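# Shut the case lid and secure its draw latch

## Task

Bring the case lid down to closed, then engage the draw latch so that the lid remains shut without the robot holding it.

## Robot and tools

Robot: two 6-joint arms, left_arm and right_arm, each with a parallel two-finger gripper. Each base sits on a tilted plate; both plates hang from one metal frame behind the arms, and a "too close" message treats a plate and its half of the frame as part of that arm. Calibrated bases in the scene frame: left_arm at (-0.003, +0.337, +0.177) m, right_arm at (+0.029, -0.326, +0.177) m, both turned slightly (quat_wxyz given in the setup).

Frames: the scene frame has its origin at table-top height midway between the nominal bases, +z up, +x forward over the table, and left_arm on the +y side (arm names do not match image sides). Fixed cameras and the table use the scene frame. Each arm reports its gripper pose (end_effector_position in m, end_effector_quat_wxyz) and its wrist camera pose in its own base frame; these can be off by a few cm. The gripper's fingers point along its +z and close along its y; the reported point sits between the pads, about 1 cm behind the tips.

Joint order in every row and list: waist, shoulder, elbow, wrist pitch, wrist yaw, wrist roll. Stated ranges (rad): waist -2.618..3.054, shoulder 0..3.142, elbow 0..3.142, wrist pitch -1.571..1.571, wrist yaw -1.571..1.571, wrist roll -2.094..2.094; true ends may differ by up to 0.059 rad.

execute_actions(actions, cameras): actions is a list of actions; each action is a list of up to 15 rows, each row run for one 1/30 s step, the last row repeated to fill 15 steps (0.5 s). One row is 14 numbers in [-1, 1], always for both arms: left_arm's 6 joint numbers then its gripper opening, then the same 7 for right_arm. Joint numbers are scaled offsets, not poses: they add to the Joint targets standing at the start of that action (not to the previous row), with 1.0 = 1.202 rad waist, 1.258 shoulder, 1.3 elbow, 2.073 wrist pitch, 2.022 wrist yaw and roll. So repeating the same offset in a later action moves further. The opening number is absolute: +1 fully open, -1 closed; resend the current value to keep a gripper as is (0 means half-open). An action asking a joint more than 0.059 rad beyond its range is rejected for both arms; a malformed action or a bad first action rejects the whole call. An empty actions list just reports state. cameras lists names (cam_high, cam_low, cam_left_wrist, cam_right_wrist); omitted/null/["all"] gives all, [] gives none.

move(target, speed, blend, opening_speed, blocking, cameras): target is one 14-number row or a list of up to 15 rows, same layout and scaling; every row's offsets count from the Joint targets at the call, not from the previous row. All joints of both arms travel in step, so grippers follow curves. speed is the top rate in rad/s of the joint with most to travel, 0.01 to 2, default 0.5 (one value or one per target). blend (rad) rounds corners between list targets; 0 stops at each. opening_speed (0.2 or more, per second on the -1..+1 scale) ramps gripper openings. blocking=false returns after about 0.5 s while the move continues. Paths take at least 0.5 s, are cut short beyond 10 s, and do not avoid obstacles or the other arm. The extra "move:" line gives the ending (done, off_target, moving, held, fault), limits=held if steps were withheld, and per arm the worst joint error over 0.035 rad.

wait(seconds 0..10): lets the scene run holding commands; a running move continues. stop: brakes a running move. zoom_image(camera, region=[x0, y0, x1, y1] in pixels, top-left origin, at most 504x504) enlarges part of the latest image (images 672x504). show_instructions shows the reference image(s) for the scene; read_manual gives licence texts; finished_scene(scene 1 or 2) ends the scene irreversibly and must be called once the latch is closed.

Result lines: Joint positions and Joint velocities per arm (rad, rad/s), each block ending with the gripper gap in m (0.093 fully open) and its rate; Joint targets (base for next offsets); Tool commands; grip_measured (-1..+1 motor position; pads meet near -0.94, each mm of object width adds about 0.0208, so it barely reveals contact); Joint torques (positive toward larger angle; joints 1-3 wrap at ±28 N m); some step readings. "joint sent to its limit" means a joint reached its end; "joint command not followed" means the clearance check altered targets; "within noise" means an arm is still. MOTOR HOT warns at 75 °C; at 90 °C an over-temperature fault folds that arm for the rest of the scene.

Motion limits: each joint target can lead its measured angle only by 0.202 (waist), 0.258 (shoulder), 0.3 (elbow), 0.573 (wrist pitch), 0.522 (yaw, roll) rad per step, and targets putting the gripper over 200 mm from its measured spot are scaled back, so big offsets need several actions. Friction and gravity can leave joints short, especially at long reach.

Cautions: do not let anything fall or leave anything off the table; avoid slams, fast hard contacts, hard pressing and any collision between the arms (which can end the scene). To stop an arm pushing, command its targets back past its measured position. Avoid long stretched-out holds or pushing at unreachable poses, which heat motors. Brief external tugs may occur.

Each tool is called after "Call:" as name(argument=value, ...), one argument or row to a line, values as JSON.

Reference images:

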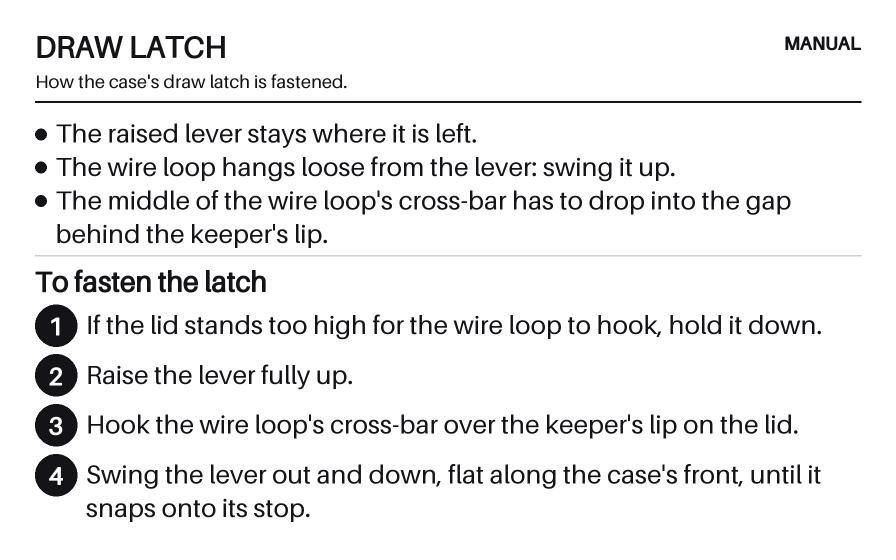

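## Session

Call:
execute_actions(
  actions=[],
)

Call:
zoom_image(
  camera="cam_low",
  region=[240, 130, 500, 325],
)

Scene clock: 0.00 s.
left_arm: end_effector_position=(+0.2309, -0.1673, +0.1511) grip_measured=+1.000 end_effector_quat_wxyz=(+0.402, +0.437, +0.627, -0.504) | right_arm: end_effector_position=(+0.3828, +0.2423, +0.1596) grip_measured=+1.000 end_effector_quat_wxyz=(+0.099, -0.092, +0.991, -0.026)
Joint positions: left_arm=[-0.007 1.39 0.629 -0.411 1.387 0.876 0.093] | right_arm=[0.617 2.199 2.243 -1.468 0.143 0.422 0.093]
Joint velocities: within noise
Joint torques (N m): no reading
Motor temperatures (°C): left_arm=[27 38 28 28 26 26 23] | right_arm=[24 26 32 24 24 26 23]
Heat: left arm: 38 °C; right arm: 32 °C.
Joint targets: left_arm=[-0.008 1.382 0.641 -0.406 1.391 0.876] | right_arm=[0.616 2.194 2.248 -1.471 0.143 0.422]
Tool commands: left_gripper/opening=+1.0 right_gripper/opening=+1.0

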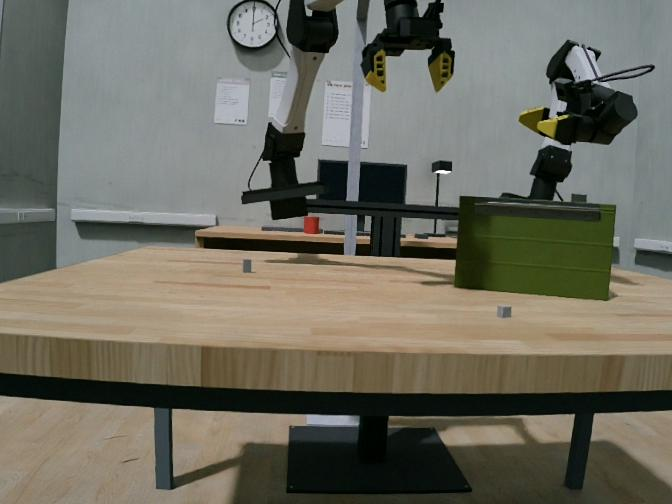

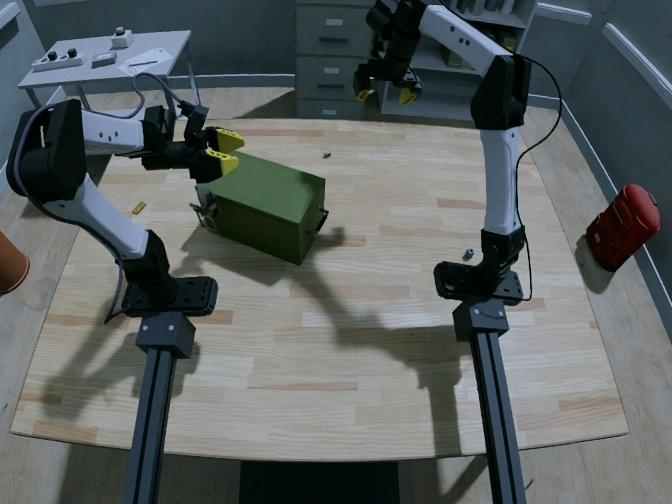

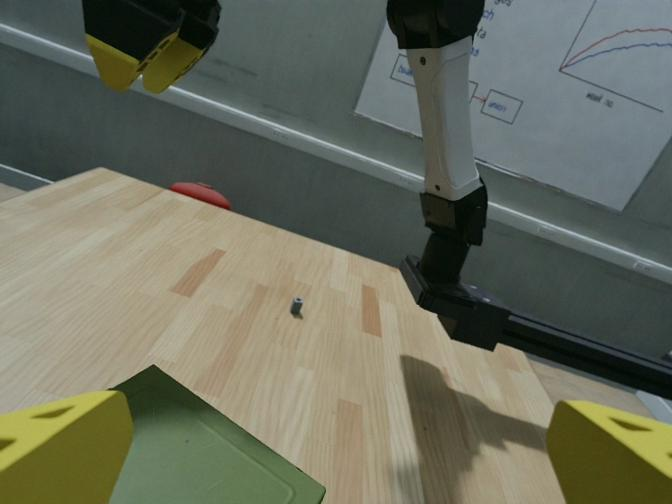

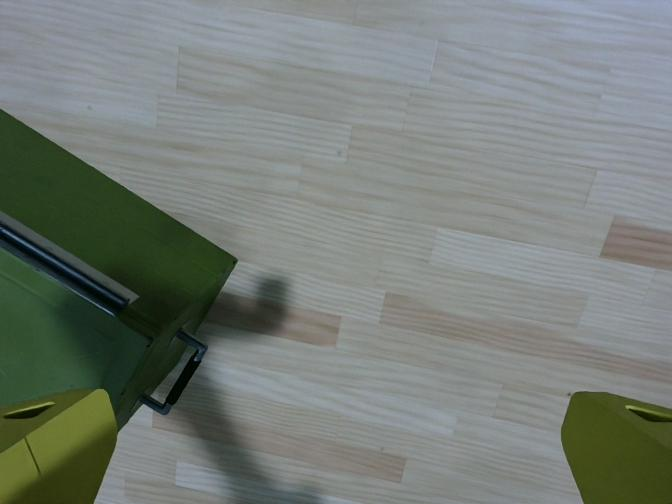

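Scaled by 1.938 from the camera's 672x504 image, which has a finer 960x720 frame.

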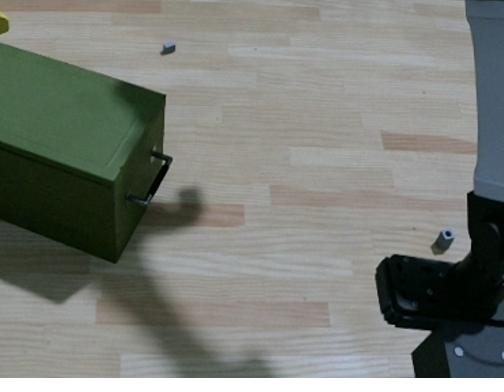

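Call:
zoom_image(
  camera="cam_low",
  region=[180, 150, 340, 270],
)

Call:
zoom_image(
  camera="cam_high",
  region=[440, 180, 630, 310],
)

Scaled by 3.150 from the camera's 672x504 image, which has a finer 960x720 frame.

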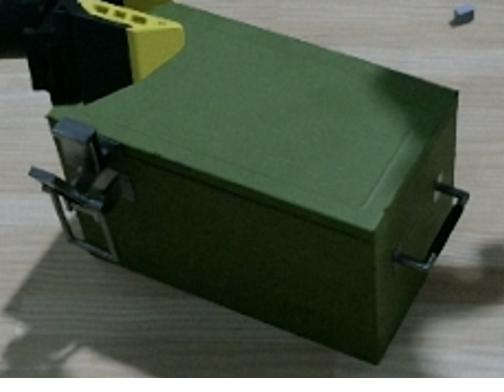

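Scaled by 2.653 from the camera's 672x504 image, which has a finer 960x720 frame.

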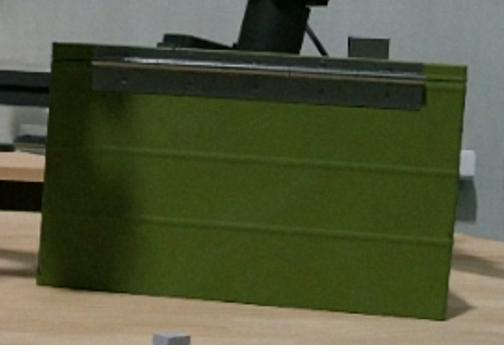

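Call:
move(
  target=[-0.226,-0.544,-0.078,-0.21,-0.688,-0.433,1,0,0,0,0,0,0,1],
  speed=0.8,
)

Scene clock: 22.90 s.
left_arm: end_effector_position=(+0.1956, -0.0562, +0.1040) grip_measured=+1.000 end_effector_quat_wxyz=(+0.285, +0.137, +0.948, -0.041) | right_arm: end_effector_position=(+0.3828, +0.2423, +0.1596) grip_measured=+1.000 end_effector_quat_wxyz=(+0.099, -0.092, +0.991, -0.026)
Joint positions: left_arm=[-0.273 0.702 0.55 -0.834 0.008 0.012 0.093] | right_arm=[0.617 2.199 2.243 -1.468 0.143 0.422 0.093]
Joint velocities: within noise
Joint torques (N m): left_arm=[-1.17 -0.39 6.72 1.66 0.05 -0.09] | right_arm=[2.15 -13.52 6.42 1.01 0.21 0.08]
Motor temperatures (°C): left_arm=[27 39 29 29 27 26 23] | right_arm=[24 33 35 25 24 26 23]
Heat: left arm: 39 °C; right arm: 35 °C.
Joint targets: left_arm=[-0.279 0.698 0.539 -0.841 0.000 0.001] | right_arm=[0.616 2.194 2.248 -1.471 0.143 0.422]
move: done

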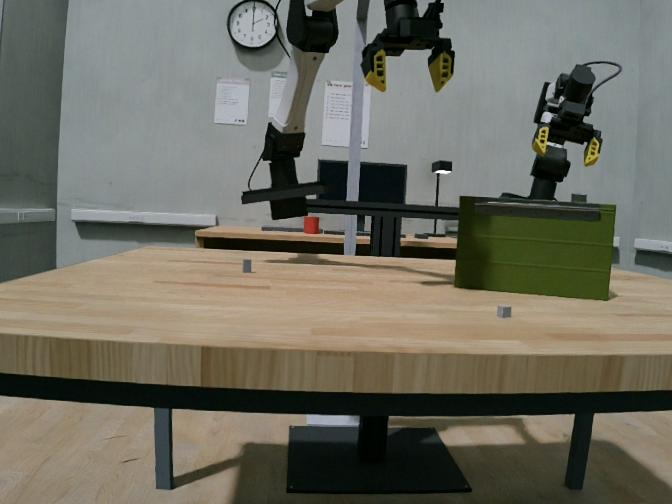

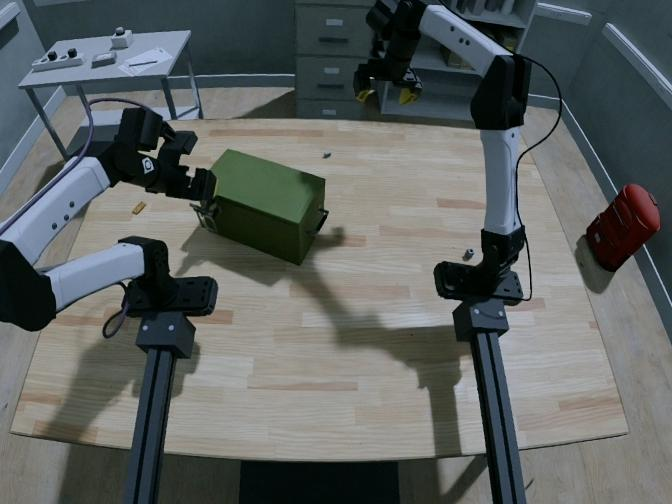

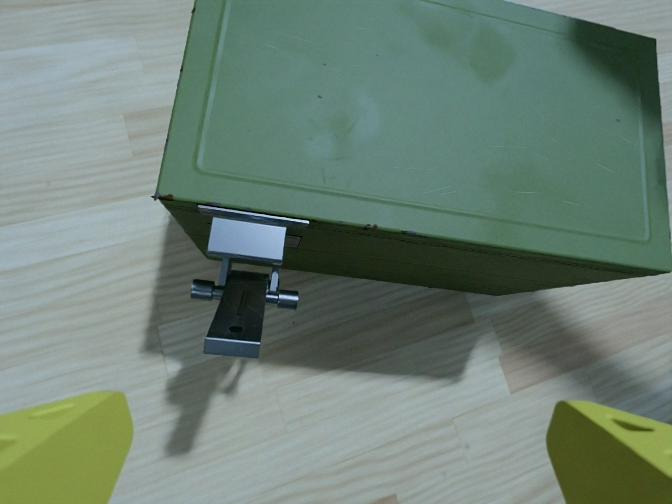

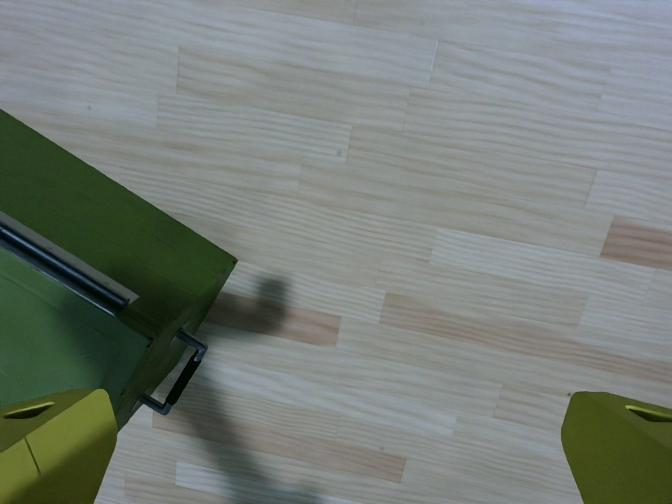

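Call:
move(
  target=[0,0,0,0,0,0,1,0.569,-0.55,-0.96,0.71,0.226,-0.1,-1],
  speed=1.0,
  cameras=[],
)

Call:
move(
  target=[0,0,0,0,0,0,1,0.33,0.836,0.01,0.519,0.172,0,-1],
  speed=0.8,
)

Scene clock: 55.83 s.
left_arm: end_effector_position=(+0.1954, -0.0560, +0.1038) grip_measured=+1.000 end_effector_quat_wxyz=(+0.284, +0.137, +0.948, -0.041) | right_arm: end_effector_position=(+0.2076, +0.3966, +0.2090) grip_measured=-0.979 end_effector_quat_wxyz=(+0.524, -0.293, +0.784, +0.157)
Joint positions: left_arm=[-0.273 0.702 0.55 -0.835 0.007 0.012 0.093] | right_arm=[1.299 1.52 1.02 -0.003 0.589 0.231 0]
Joint velocities: within noise
Joint torques (N m): left_arm=[-1.11 -0.39 6.76 1.67 0.05 -0.09] | right_arm=[0.9 -8.75 6 2.62 0.42 -0.01]
Motor temperatures (°C): left_arm=[27 37 31 30 26 26 23] | right_arm=[24 37 36 26 24 26 23]
Heat: left arm: 37 °C; right arm: 37 °C.
Joint targets: left_arm=[-0.280 0.698 0.539 -0.841 0.000 0.001] | right_arm=[1.300 1.502 1.000 0.001 0.600 0.220]
move: done
No camera images: "cameras" was empty.

Scene clock: 58.10 s.
left_arm: end_effector_position=(+0.1953, -0.0560, +0.1037) grip_measured=+1.000 end_effector_quat_wxyz=(+0.284, +0.137, +0.948, -0.041) | right_arm: end_effector_position=(+0.0766, +0.4790, -0.0561) grip_measured=-0.979 end_effector_quat_wxyz=(+0.584, -0.328, +0.722, +0.170)
Joint positions: left_arm=[-0.273 0.702 0.55 -0.836 0.007 0.012 0.093] | right_arm=[1.696 2.544 1.02 1.072 0.937 0.229 0]
Joint velocities: within noise
Joint torques (N m): left_arm=[-1.14 -0.39 6.74 1.67 0.05 -0.08] | right_arm=[0.39 -11.99 3.75 2.41 0.45 -0.01]
Motor temperatures (°C): left_arm=[27 37 31 30 26 26 23] | right_arm=[24 37 36 26 24 26 23]
Heat: left arm: 37 °C; right arm: 37 °C.
Joint targets: left_arm=[-0.280 0.698 0.539 -0.841 0.000 0.001] | right_arm=[1.696 2.553 1.013 1.077 0.948 0.220]
move: done

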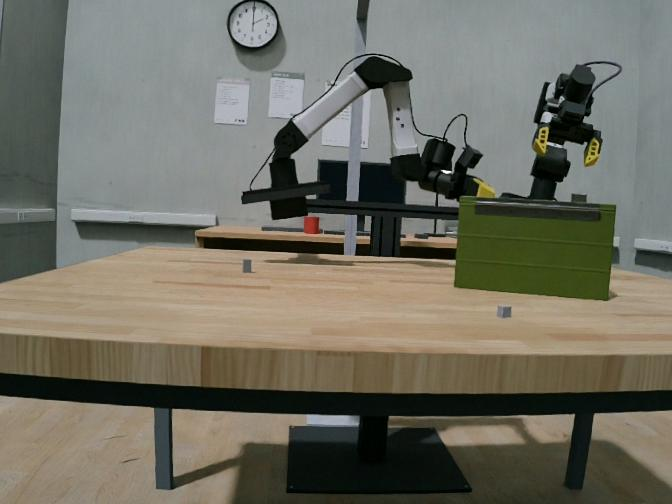

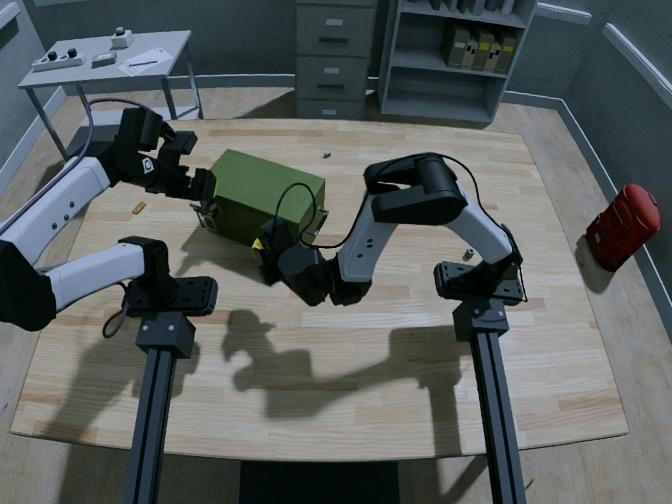

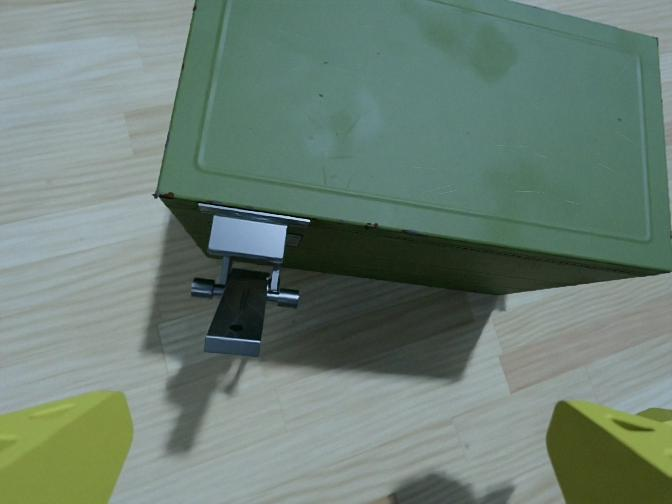

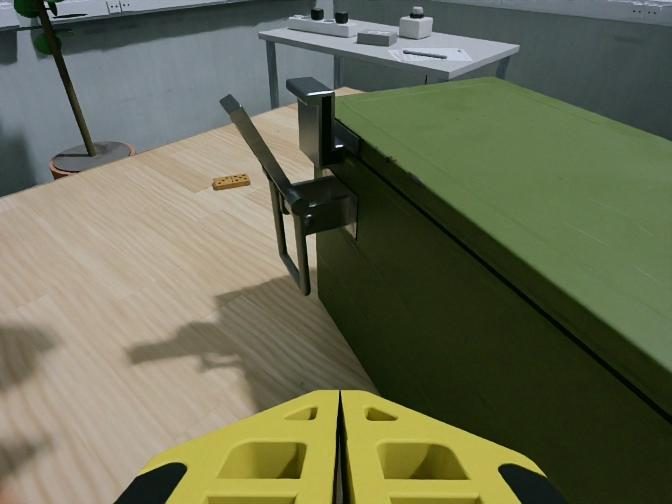

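Call:
zoom_image(
  camera="cam_right_wrist",
  region=[200, 60, 440, 310],
)

Call:
zoom_image(
  camera="cam_left_wrist",
  region=[150, 190, 330, 370],
)

Scaled by 2.016 from the camera's 672x504 image, which has a finer 960x720 frame.

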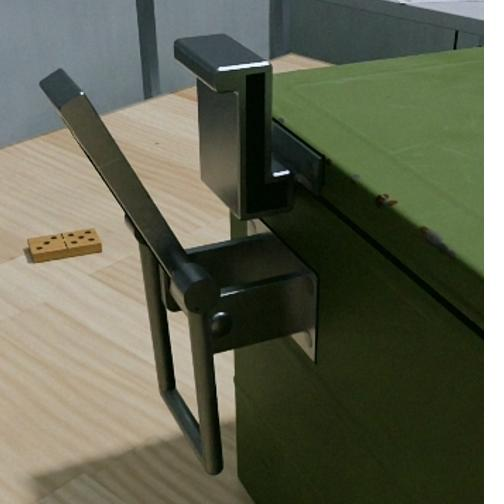

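Scaled by 2.800 from the camera's 672x504 image, which has a finer 960x720 frame.

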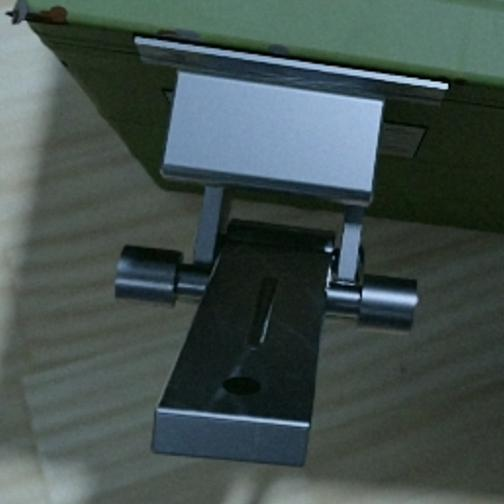

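Call:
move(
  target=[
    [0,0,0,0,0,0,-1,0,0,0,0,0,0,-1],
    [0.191,-0.045,-0.198,0.097,0,0,-1,0,0,0,0,0,0,-1],
  ],
  speed=0.4,
  cameras=["cam_left_wrist","cam_right_wrist"],
)

Scene clock: 165.50 s.
left_arm: end_effector_position=(+0.1853, -0.0109, +0.0356) grip_measured=-0.991 end_effector_quat_wxyz=(+0.269, +0.033, +0.963, -0.008) | right_arm: end_effector_position=(+0.0766, +0.4791, -0.0558) grip_measured=-0.979 end_effector_quat_wxyz=(+0.585, -0.328, +0.722, +0.170)
Joint positions: left_arm=[-0.056 0.649 0.289 -0.667 0.003 0.011 0] | right_arm=[1.696 2.544 1.02 1.074 0.937 0.229 0]
Joint velocities: within noise
Joint torques (N m): left_arm=[-0.06 -0.51 6.99 1.93 0.09 -0.08] | right_arm=[0.4 -11.99 3.75 2.43 0.49 -0.01]
Motor temperatures (°C): left_arm=[27 35 32 33 26 26 23] | right_arm=[24 42 34 36 24 26 23]
Heat: left arm: 35 °C; right arm: 42 °C.
Joint targets: left_arm=[-0.050 0.641 0.282 -0.640 0.000 0.001] | right_arm=[1.696 2.553 1.013 1.077 0.948 0.220]
move: done
Images, in order (width x height): cam_left_wrist 672x504, cam_right_wrist 672x504.

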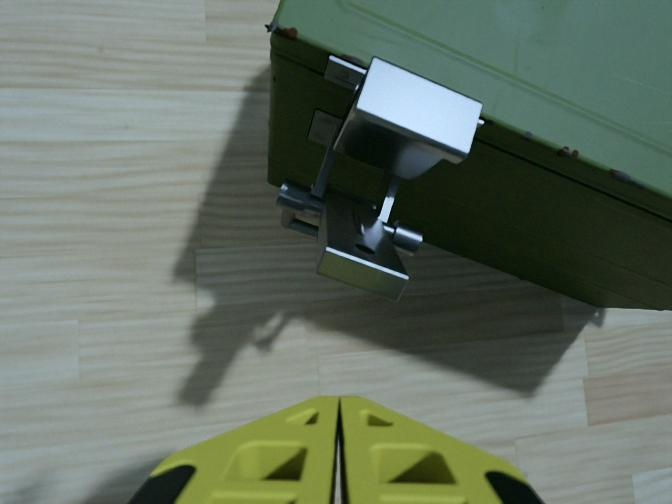

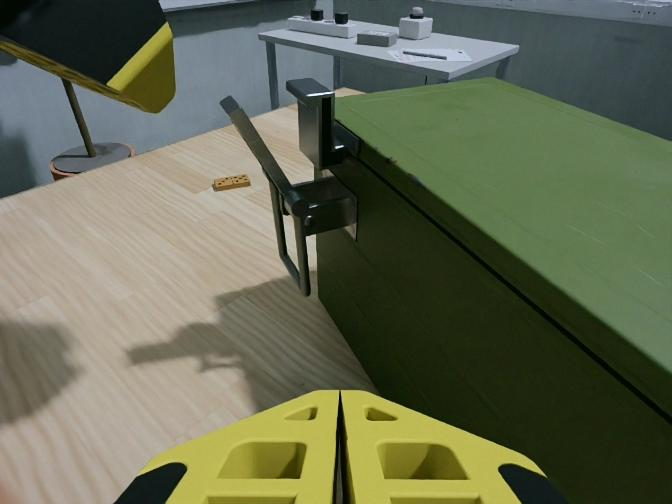

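Call:
move(
  target=[-0.029,0.246,0.056,0.118,0,0,-1,0,0,0,0,0,0,-1],
  speed=0.2,
  cameras=["cam_left_wrist","cam_right_wrist"],
)

Call:
zoom_image(
  camera="cam_right_wrist",
  region=[200, 40, 440, 310],
)

Scene clock: 172.37 s.
left_arm: end_effector_position=(+0.2125, -0.0170, +0.0184) grip_measured=-0.991 end_effector_quat_wxyz=(+0.244, +0.044, +0.969, -0.009) | right_arm: end_effector_position=(+0.0766, +0.4791, -0.0557) grip_measured=-0.979 end_effector_quat_wxyz=(+0.585, -0.328, +0.722, +0.170)
Joint positions: left_arm=[-0.079 0.943 0.316 -0.451 0.001 0.011 0] | right_arm=[1.696 2.544 1.02 1.074 0.937 0.229 0]
Joint velocities: within noise
Joint torques (N m): left_arm=[-1.29 -0.61 10.96 2.2 0.1 -0.08] | right_arm=[0.4 -11.99 3.75 2.42 0.49 -0.01]
Motor temperatures (°C): left_arm=[27 35 33 33 26 26 23] | right_arm=[24 42 34 36 24 26 23]
Heat: left arm: 35 °C; right arm: 42 °C.
Joint targets: left_arm=[-0.085 0.951 0.355 -0.395 0.000 0.001] | right_arm=[1.696 2.553 1.013 1.077 0.948 0.220]
move: off_target (left_arm); left_arm: the wrist pitch is farthest, 0.056 rad from its target
Images, in order (width x height): cam_left_wrist 672x504, cam_right_wrist 672x504.

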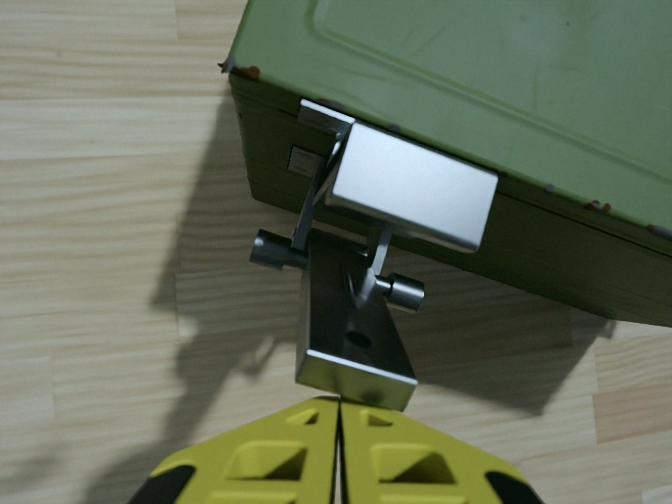

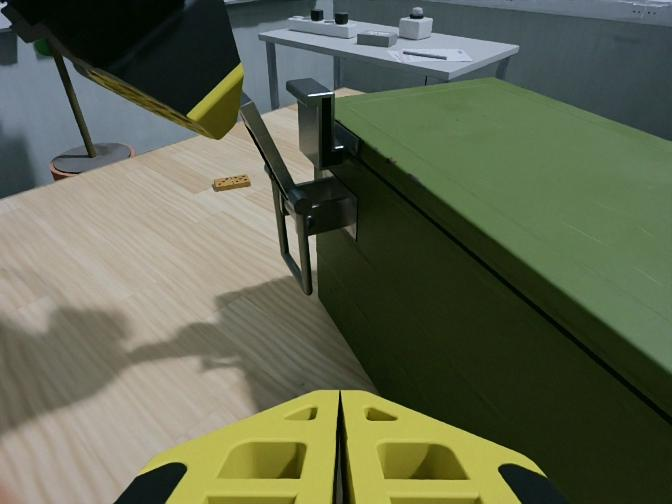

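Scaled by 1.867 from the camera's 672x504 image, which has a finer 960x720 frame.

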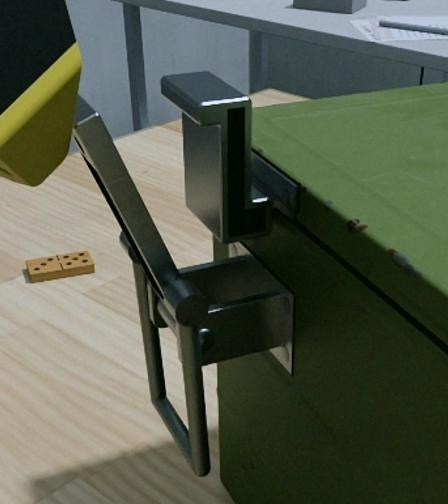

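Call:
move(
  target=[-0.02,0.06,0.045,0.04,0,0,-1,0,0,0,0,0,0,-1],
  speed=0.15,
  cameras=["cam_left_wrist","cam_right_wrist"],
)

Call:
zoom_image(
  camera="cam_right_wrist",
  region=[200, 40, 440, 310],
)

Scene clock: 175.43 s.
left_arm: end_effector_position=(+0.2357, -0.0241, +0.0291) grip_measured=-0.991 end_effector_quat_wxyz=(+0.265, +0.054, +0.963, -0.012) | right_arm: end_effector_position=(+0.0766, +0.4791, -0.0557) grip_measured=-0.979 end_effector_quat_wxyz=(+0.585, -0.328, +0.722, +0.170)
Joint positions: left_arm=[-0.101 1.02 0.368 -0.382 0.001 0.011 0] | right_arm=[1.696 2.544 1.02 1.074 0.937 0.229 0]
Joint velocities: within noise
Joint torques (N m): left_arm=[-1.58 -1.4 11.64 2.42 0.11 -0.09] | right_arm=[0.42 -12 3.74 2.42 0.49 -0.01]
Motor temperatures (°C): left_arm=[27 35 34 34 26 26 23] | right_arm=[24 42 34 36 24 26 23]
Heat: left arm: 35 °C; right arm: 42 °C.
Joint targets: left_arm=[-0.109 1.026 0.413 -0.312 0.000 0.001] | right_arm=[1.696 2.553 1.013 1.077 0.948 0.220]
move: off_target (left_arm); left_arm: the wrist pitch is farthest, 0.070 rad from its target
Images, in order (width x height): cam_left_wrist 672x504, cam_right_wrist 672x504.

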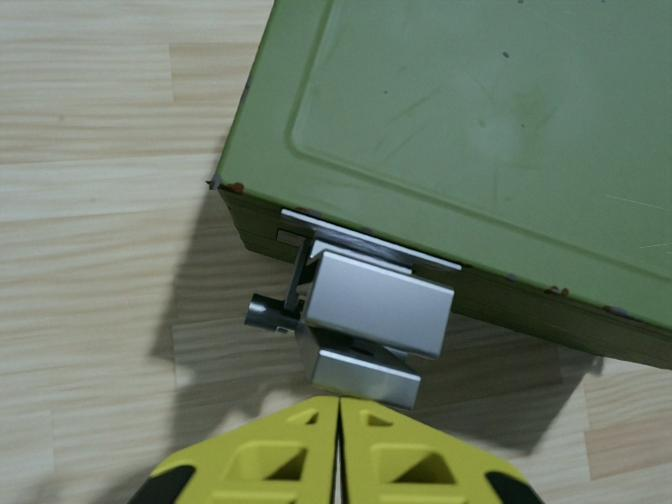

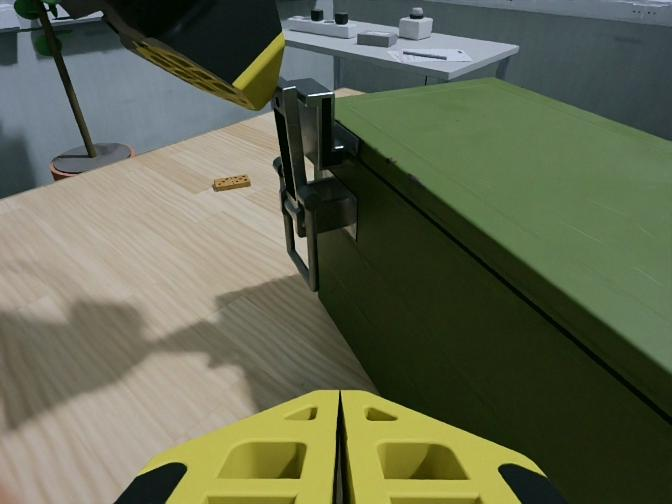

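Scaled by 1.867 from the camera's 672x504 image, which has a finer 960x720 frame.

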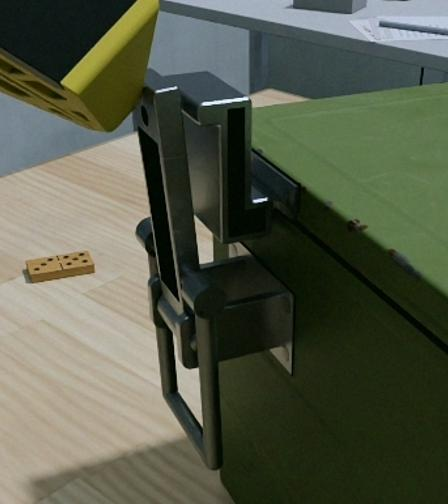

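Call:
move(
  target=[
    [0.049,-0.259,0.067,-0.235,0,0.148,-0.524,0,0,0,0,0,0,-1],
    [0.59,0.138,0.375,-0.284,0.198,0.742,-0.524,0,0,0,0,0,0,-1],
    [0.484,0.818,0.562,-0.38,0.269,1.0,-0.524,0,0,0,0,0,0,-1],
  ],
  speed=0.8,
  blend=0.1,
  cameras=["cam_left_wrist","cam_right_wrist","cam_low"],
)

Call:
zoom_image(
  camera="cam_left_wrist",
  region=[180, 150, 500, 420],
)

Scene clock: 211.80 s.
left_arm: end_effector_position=(+0.2563, +0.0371, -0.0110) grip_measured=-0.526 end_effector_quat_wxyz=(+0.177, +0.612, +0.719, -0.279) | right_arm: end_effector_position=(+0.0766, +0.4791, -0.0557) grip_measured=-0.979 end_effector_quat_wxyz=(+0.585, -0.328, +0.722, +0.170)
Joint positions: left_arm=[0.48 2.049 1.122 -1.077 0.532 2.011 0.02] | right_arm=[1.696 2.544 1.02 1.074 0.937 0.229 0]
Joint velocities: within noise
Joint torques (N m): left_arm=[-2.26 -8.25 5.97 -1.07 0.48 0.17] | right_arm=[0.39 -12 3.75 2.42 0.49 -0.01]
Motor temperatures (°C): left_arm=[27 35 40 37 26 26 23] | right_arm=[24 43 34 37 24 26 23]
Heat: left arm: 40 °C; right arm: 43 °C.
Joint targets: left_arm=[0.473 2.055 1.144 -1.100 0.544 2.023] | right_arm=[1.696 2.553 1.013 1.077 0.948 0.220]
move: done
Images, in order (width x height): cam_low 672x504, cam_left_wrist 672x504, cam_right_wrist 672x504.

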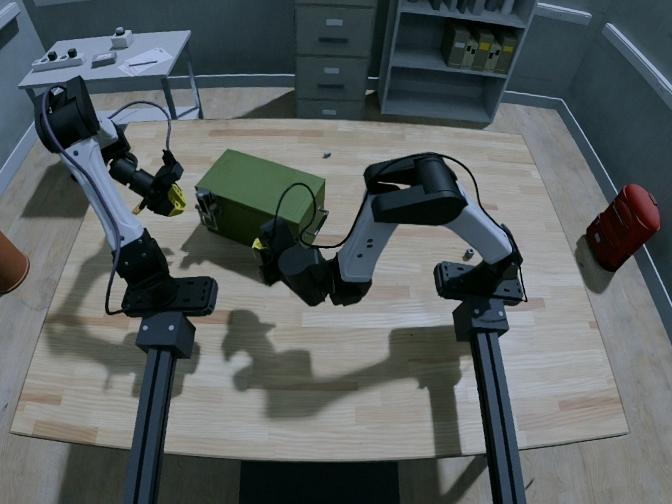

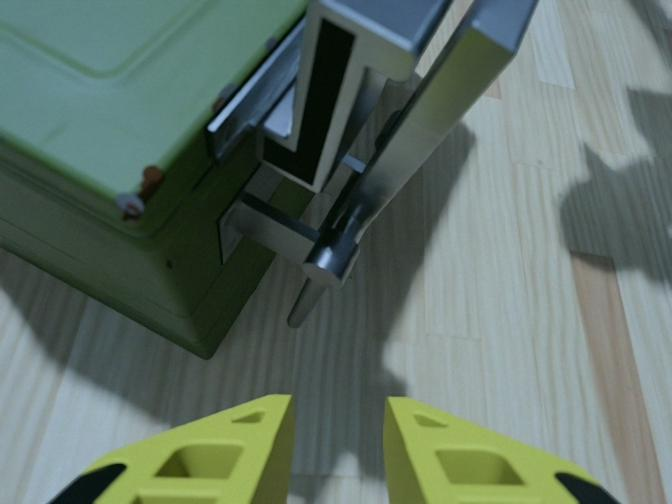

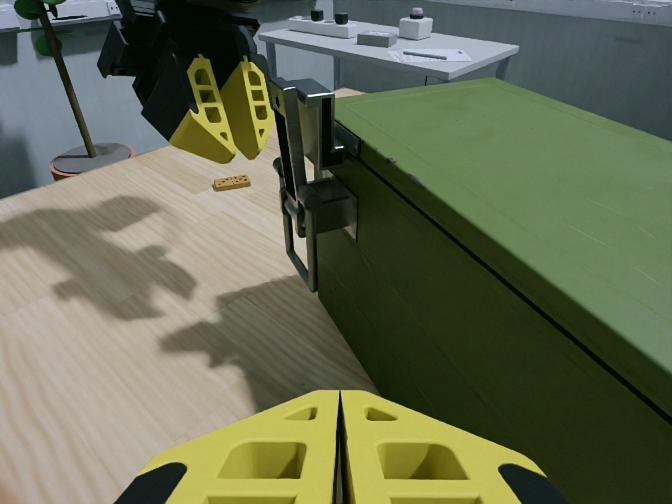

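Scaled by 1.575 from the camera's 672x504 image, which has a finer 960x720 frame.

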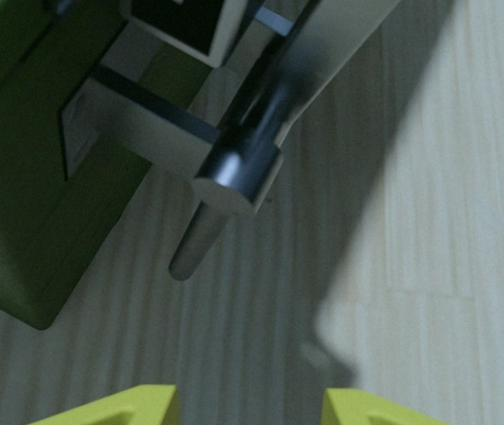

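Call:
move(
  target=[
    [0.002,0.025,0.049,-0.021,0.003,0.035,-0.56,0,0,0,0,0,0,-1],
    [-0.03,0.037,-0.008,0.033,0.011,0.035,-0.56,0,0,0,0,0,0,-1],
  ],
  speed=0.3,
  cameras=["cam_left_wrist","cam_right_wrist"],
)

Scene clock: 236.57 s.
left_arm: end_effector_position=(+0.2666, +0.0285, -0.0200) grip_measured=-0.558 end_effector_quat_wxyz=(+0.193, +0.645, +0.686, -0.275) | right_arm: end_effector_position=(+0.0766, +0.4791, -0.0557) grip_measured=-0.979 end_effector_quat_wxyz=(+0.585, -0.328, +0.722, +0.170)
Joint positions: left_arm=[0.444 2.091 1.14 -1.044 0.554 2.075 0.018] | right_arm=[1.696 2.544 1.02 1.074 0.937 0.229 0]
Joint velocities: within noise
Joint torques (N m): left_arm=[-2.32 -8.06 3.19 -0.62 0.49 0.15] | right_arm=[0.4 -11.99 3.75 2.42 0.49 -0.01]
Motor temperatures (°C): left_arm=[27 41 36 34 27 26 23] | right_arm=[24 43 34 38 24 26 23]
Heat: left arm: 41 °C; right arm: 43 °C.
Joint targets: left_arm=[0.437 2.101 1.134 -1.032 0.566 2.086] | right_arm=[1.696 2.553 1.013 1.077 0.948 0.220]
joint sent to its limit (left arm) — the wrist roll, upper limit.
move: done; joint sent to its limit at target 1
Images, in order (width x height): cam_left_wrist 672x504, cam_right_wrist 672x504.

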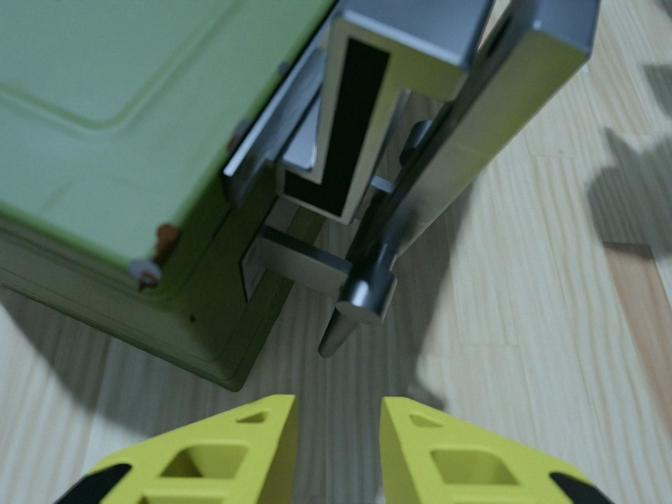

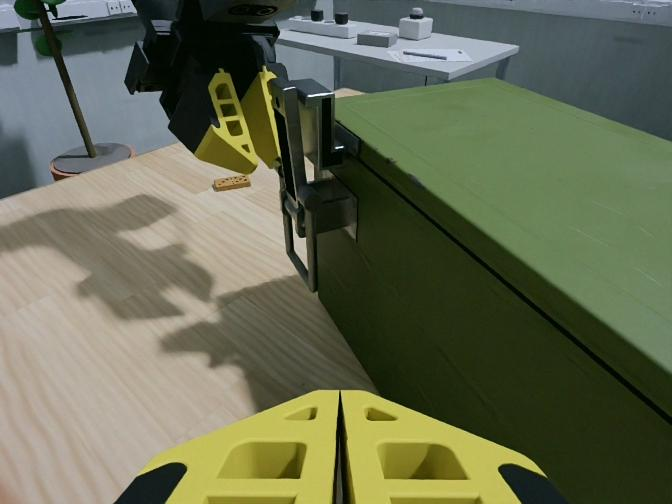

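Call:
move(
  target=[-0.037,0.011,-0.055,0.058,0.008,0,-0.56,0,0,0,0,0,0,-1],
  speed=0.2,
  cameras=["cam_left_wrist","cam_right_wrist"],
)

Call:
zoom_image(
  camera="cam_right_wrist",
  region=[160, 60, 400, 310],
)

Scene clock: 242.77 s.
left_arm: end_effector_position=(+0.2640, +0.0130, -0.0384) grip_measured=-0.558 end_effector_quat_wxyz=(+0.199, +0.663, +0.671, -0.267) | right_arm: end_effector_position=(+0.0766, +0.4791, -0.0557) grip_measured=-0.979 end_effector_quat_wxyz=(+0.585, -0.328, +0.722, +0.170)
Joint positions: left_arm=[0.4 2.104 1.069 -0.929 0.569 2.075 0.018] | right_arm=[1.696 2.544 1.02 1.074 0.937 0.229 0]
Joint velocities: within noise
Joint torques (N m): left_arm=[-2.4 -7.71 2.8 -0.45 0.52 0.14] | right_arm=[0.4 -12 3.75 2.42 0.49 -0.01]
Motor temperatures (°C): left_arm=[27 41 35 33 27 26 23] | right_arm=[24 44 34 38 24 26 23]
Heat: left arm: 41 °C; right arm: 44 °C.
Joint targets: left_arm=[0.392 2.116 1.062 -0.911 0.583 2.086] | right_arm=[1.696 2.553 1.013 1.077 0.948 0.220]
move: done
Images, in order (width x height): cam_left_wrist 672x504, cam_right_wrist 672x504.

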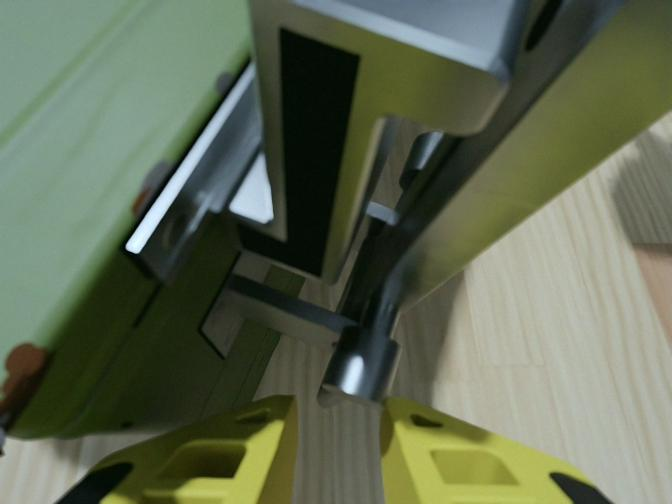

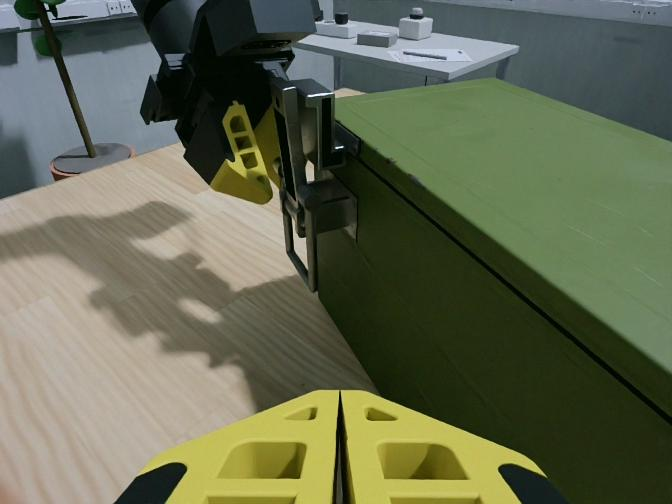

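Scaled by 2.016 from the camera's 672x504 image, which has a finer 960x720 frame.

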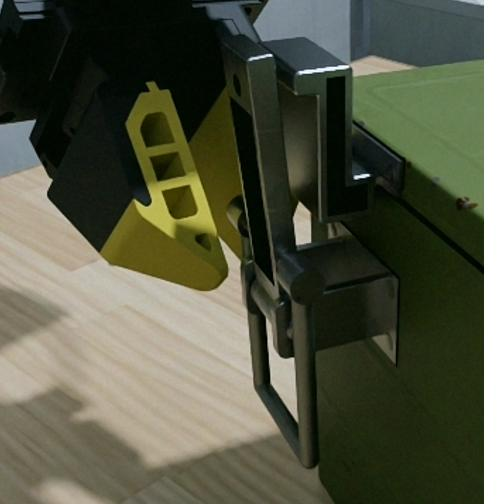

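Call:
move(
  target=[0.056,-0.062,-0.052,-0.025,-0.019,-0.156,-0.56,0,0,0,0,0,0,-1],
  speed=0.3,
  cameras=["cam_left_wrist","cam_right_wrist"],
)

Call:
zoom_image(
  camera="cam_right_wrist",
  region=[160, 60, 400, 310],
)

Scene clock: 284.63 s.
left_arm: end_effector_position=(+0.2392, +0.0189, -0.0397) grip_measured=-0.559 end_effector_quat_wxyz=(+0.144, +0.531, +0.776, -0.308) | right_arm: end_effector_position=(+0.0766, +0.4791, -0.0557) grip_measured=-0.979 end_effector_quat_wxyz=(+0.585, -0.328, +0.722, +0.170)
Joint positions: left_arm=[0.454 2.08 1.002 -0.941 0.549 1.782 0.018] | right_arm=[1.696 2.544 1.02 1.074 0.937 0.229 0]
Joint velocities: within noise
Joint torques (N m): left_arm=[-1.11 -12.22 2.41 -1.05 0.31 -0.08] | right_arm=[0.4 -11.99 3.75 2.42 0.49 -0.01]
Motor temperatures (°C): left_arm=[27 42 32 32 27 26 23] | right_arm=[24 45 34 39 24 26 23]
Heat: left arm: 42 °C; right arm: 45 °C.
Joint targets: left_arm=[0.460 2.038 0.994 -0.963 0.544 1.771] | right_arm=[1.696 2.553 1.013 1.077 0.948 0.220]
move: off_target (left_arm); left_arm: the shoulder is farthest, 0.042 rad from its target
Images, in order (width x height): cam_left_wrist 672x504, cam_right_wrist 672x504.

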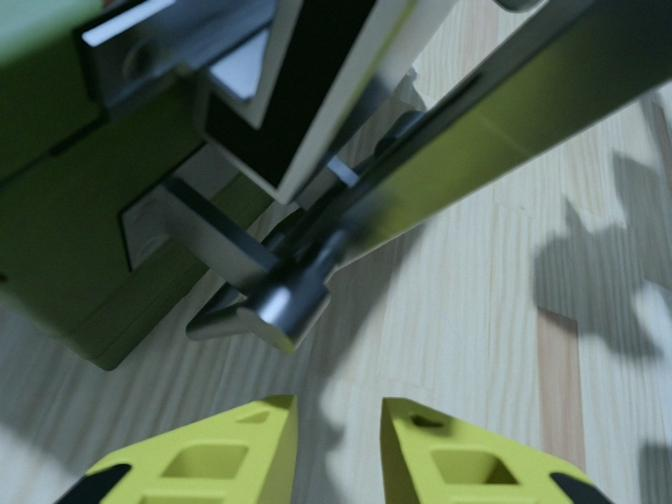

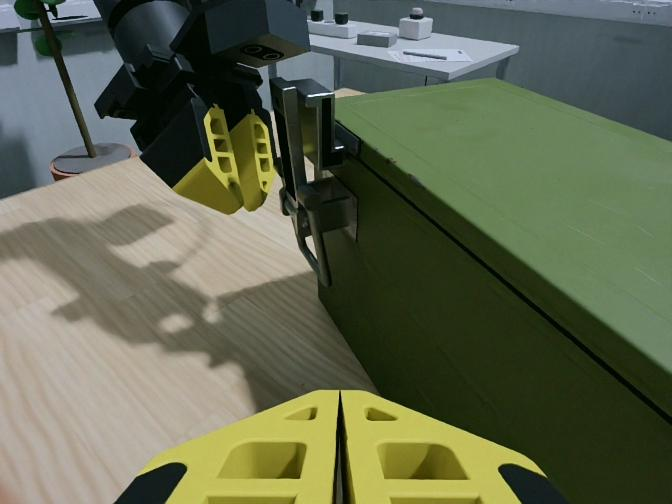

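Scaled by 2.016 from the camera's 672x504 image, which has a finer 960x720 frame.

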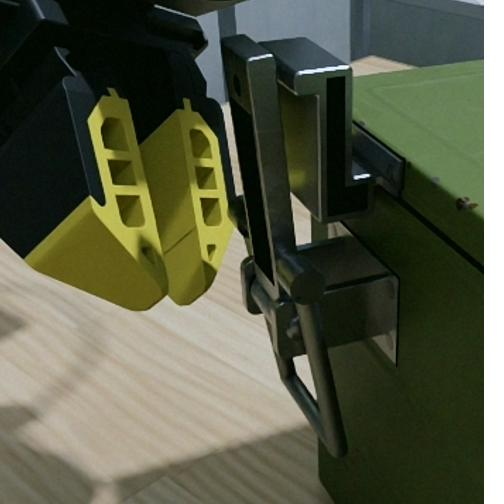

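Call:
execute_actions(
  actions=[],
)

Call:
zoom_image(
  camera="cam_right_wrist",
  region=[160, 60, 400, 310],
)

Scene clock: 306.40 s.
left_arm: end_effector_position=(+0.2388, +0.0188, -0.0396) grip_measured=-0.559 end_effector_quat_wxyz=(+0.143, +0.531, +0.776, -0.309) | right_arm: end_effector_position=(+0.0766, +0.4791, -0.0557) grip_measured=-0.979 end_effector_quat_wxyz=(+0.585, -0.328, +0.722, +0.170)
Joint positions: left_arm=[0.454 2.08 1.002 -0.942 0.548 1.781 0.018] | right_arm=[1.696 2.544 1.02 1.074 0.937 0.229 0]
Joint velocities: within noise
Joint torques (N m): left_arm=[-1.13 -12.21 2.4 -1.03 0.32 -0.07] | right_arm=[0.42 -11.99 3.75 2.42 0.49 -0.01]
Motor temperatures (°C): left_arm=[27 46 32 32 27 26 23] | right_arm=[24 45 34 39 24 26 23]
Heat: left arm: 46 °C; right arm: 45 °C.
Joint targets: left_arm=[0.460 2.038 0.994 -0.963 0.544 1.771] | right_arm=[1.696 2.553 1.013 1.077 0.948 0.220]
Tool commands: left_gripper/opening=-0.56 right_gripper/opening=-1.0

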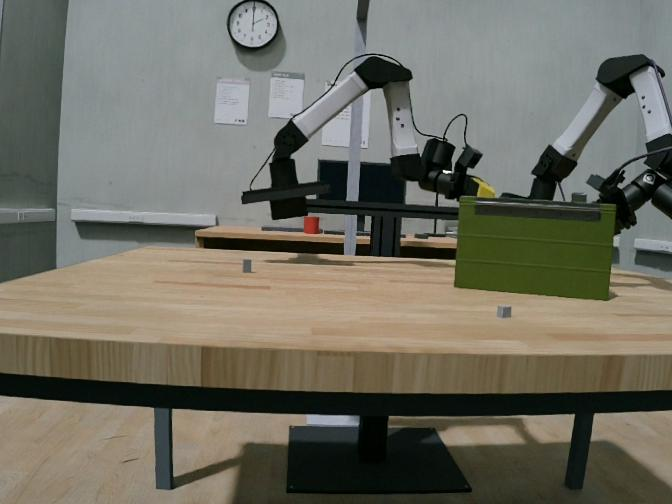

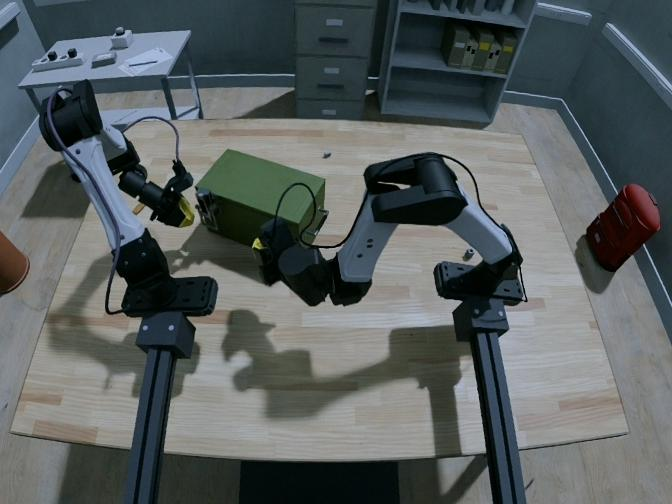

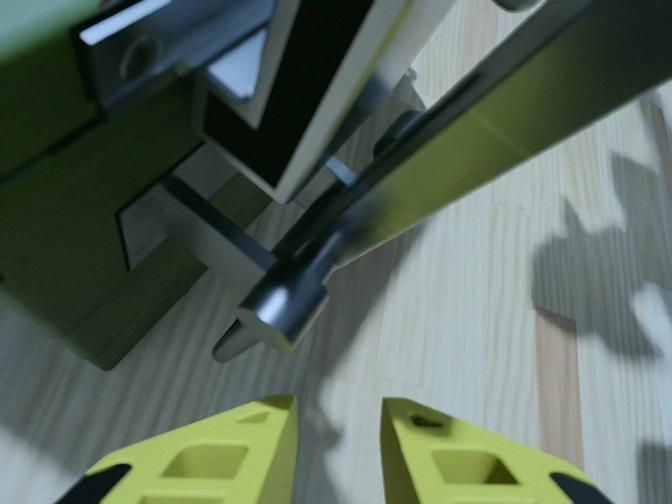

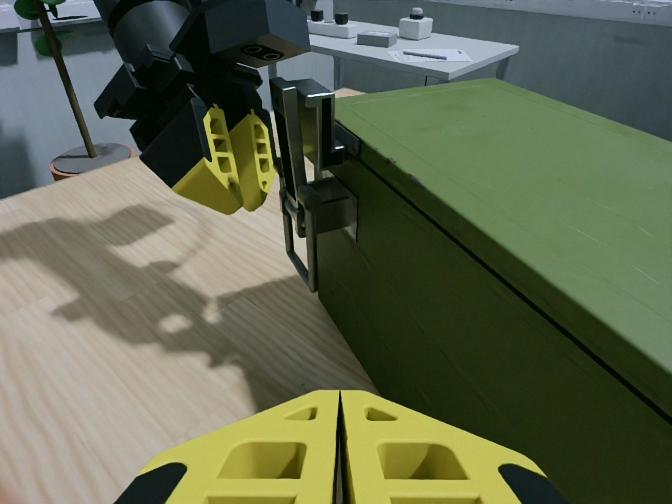

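Scaled by 2.016 from the camera's 672x504 image, which has a finer 960x720 frame.

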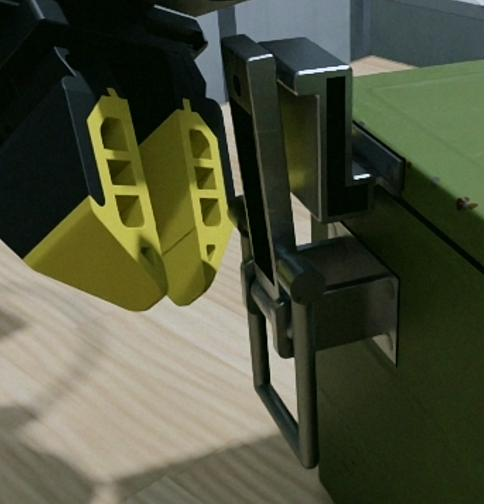

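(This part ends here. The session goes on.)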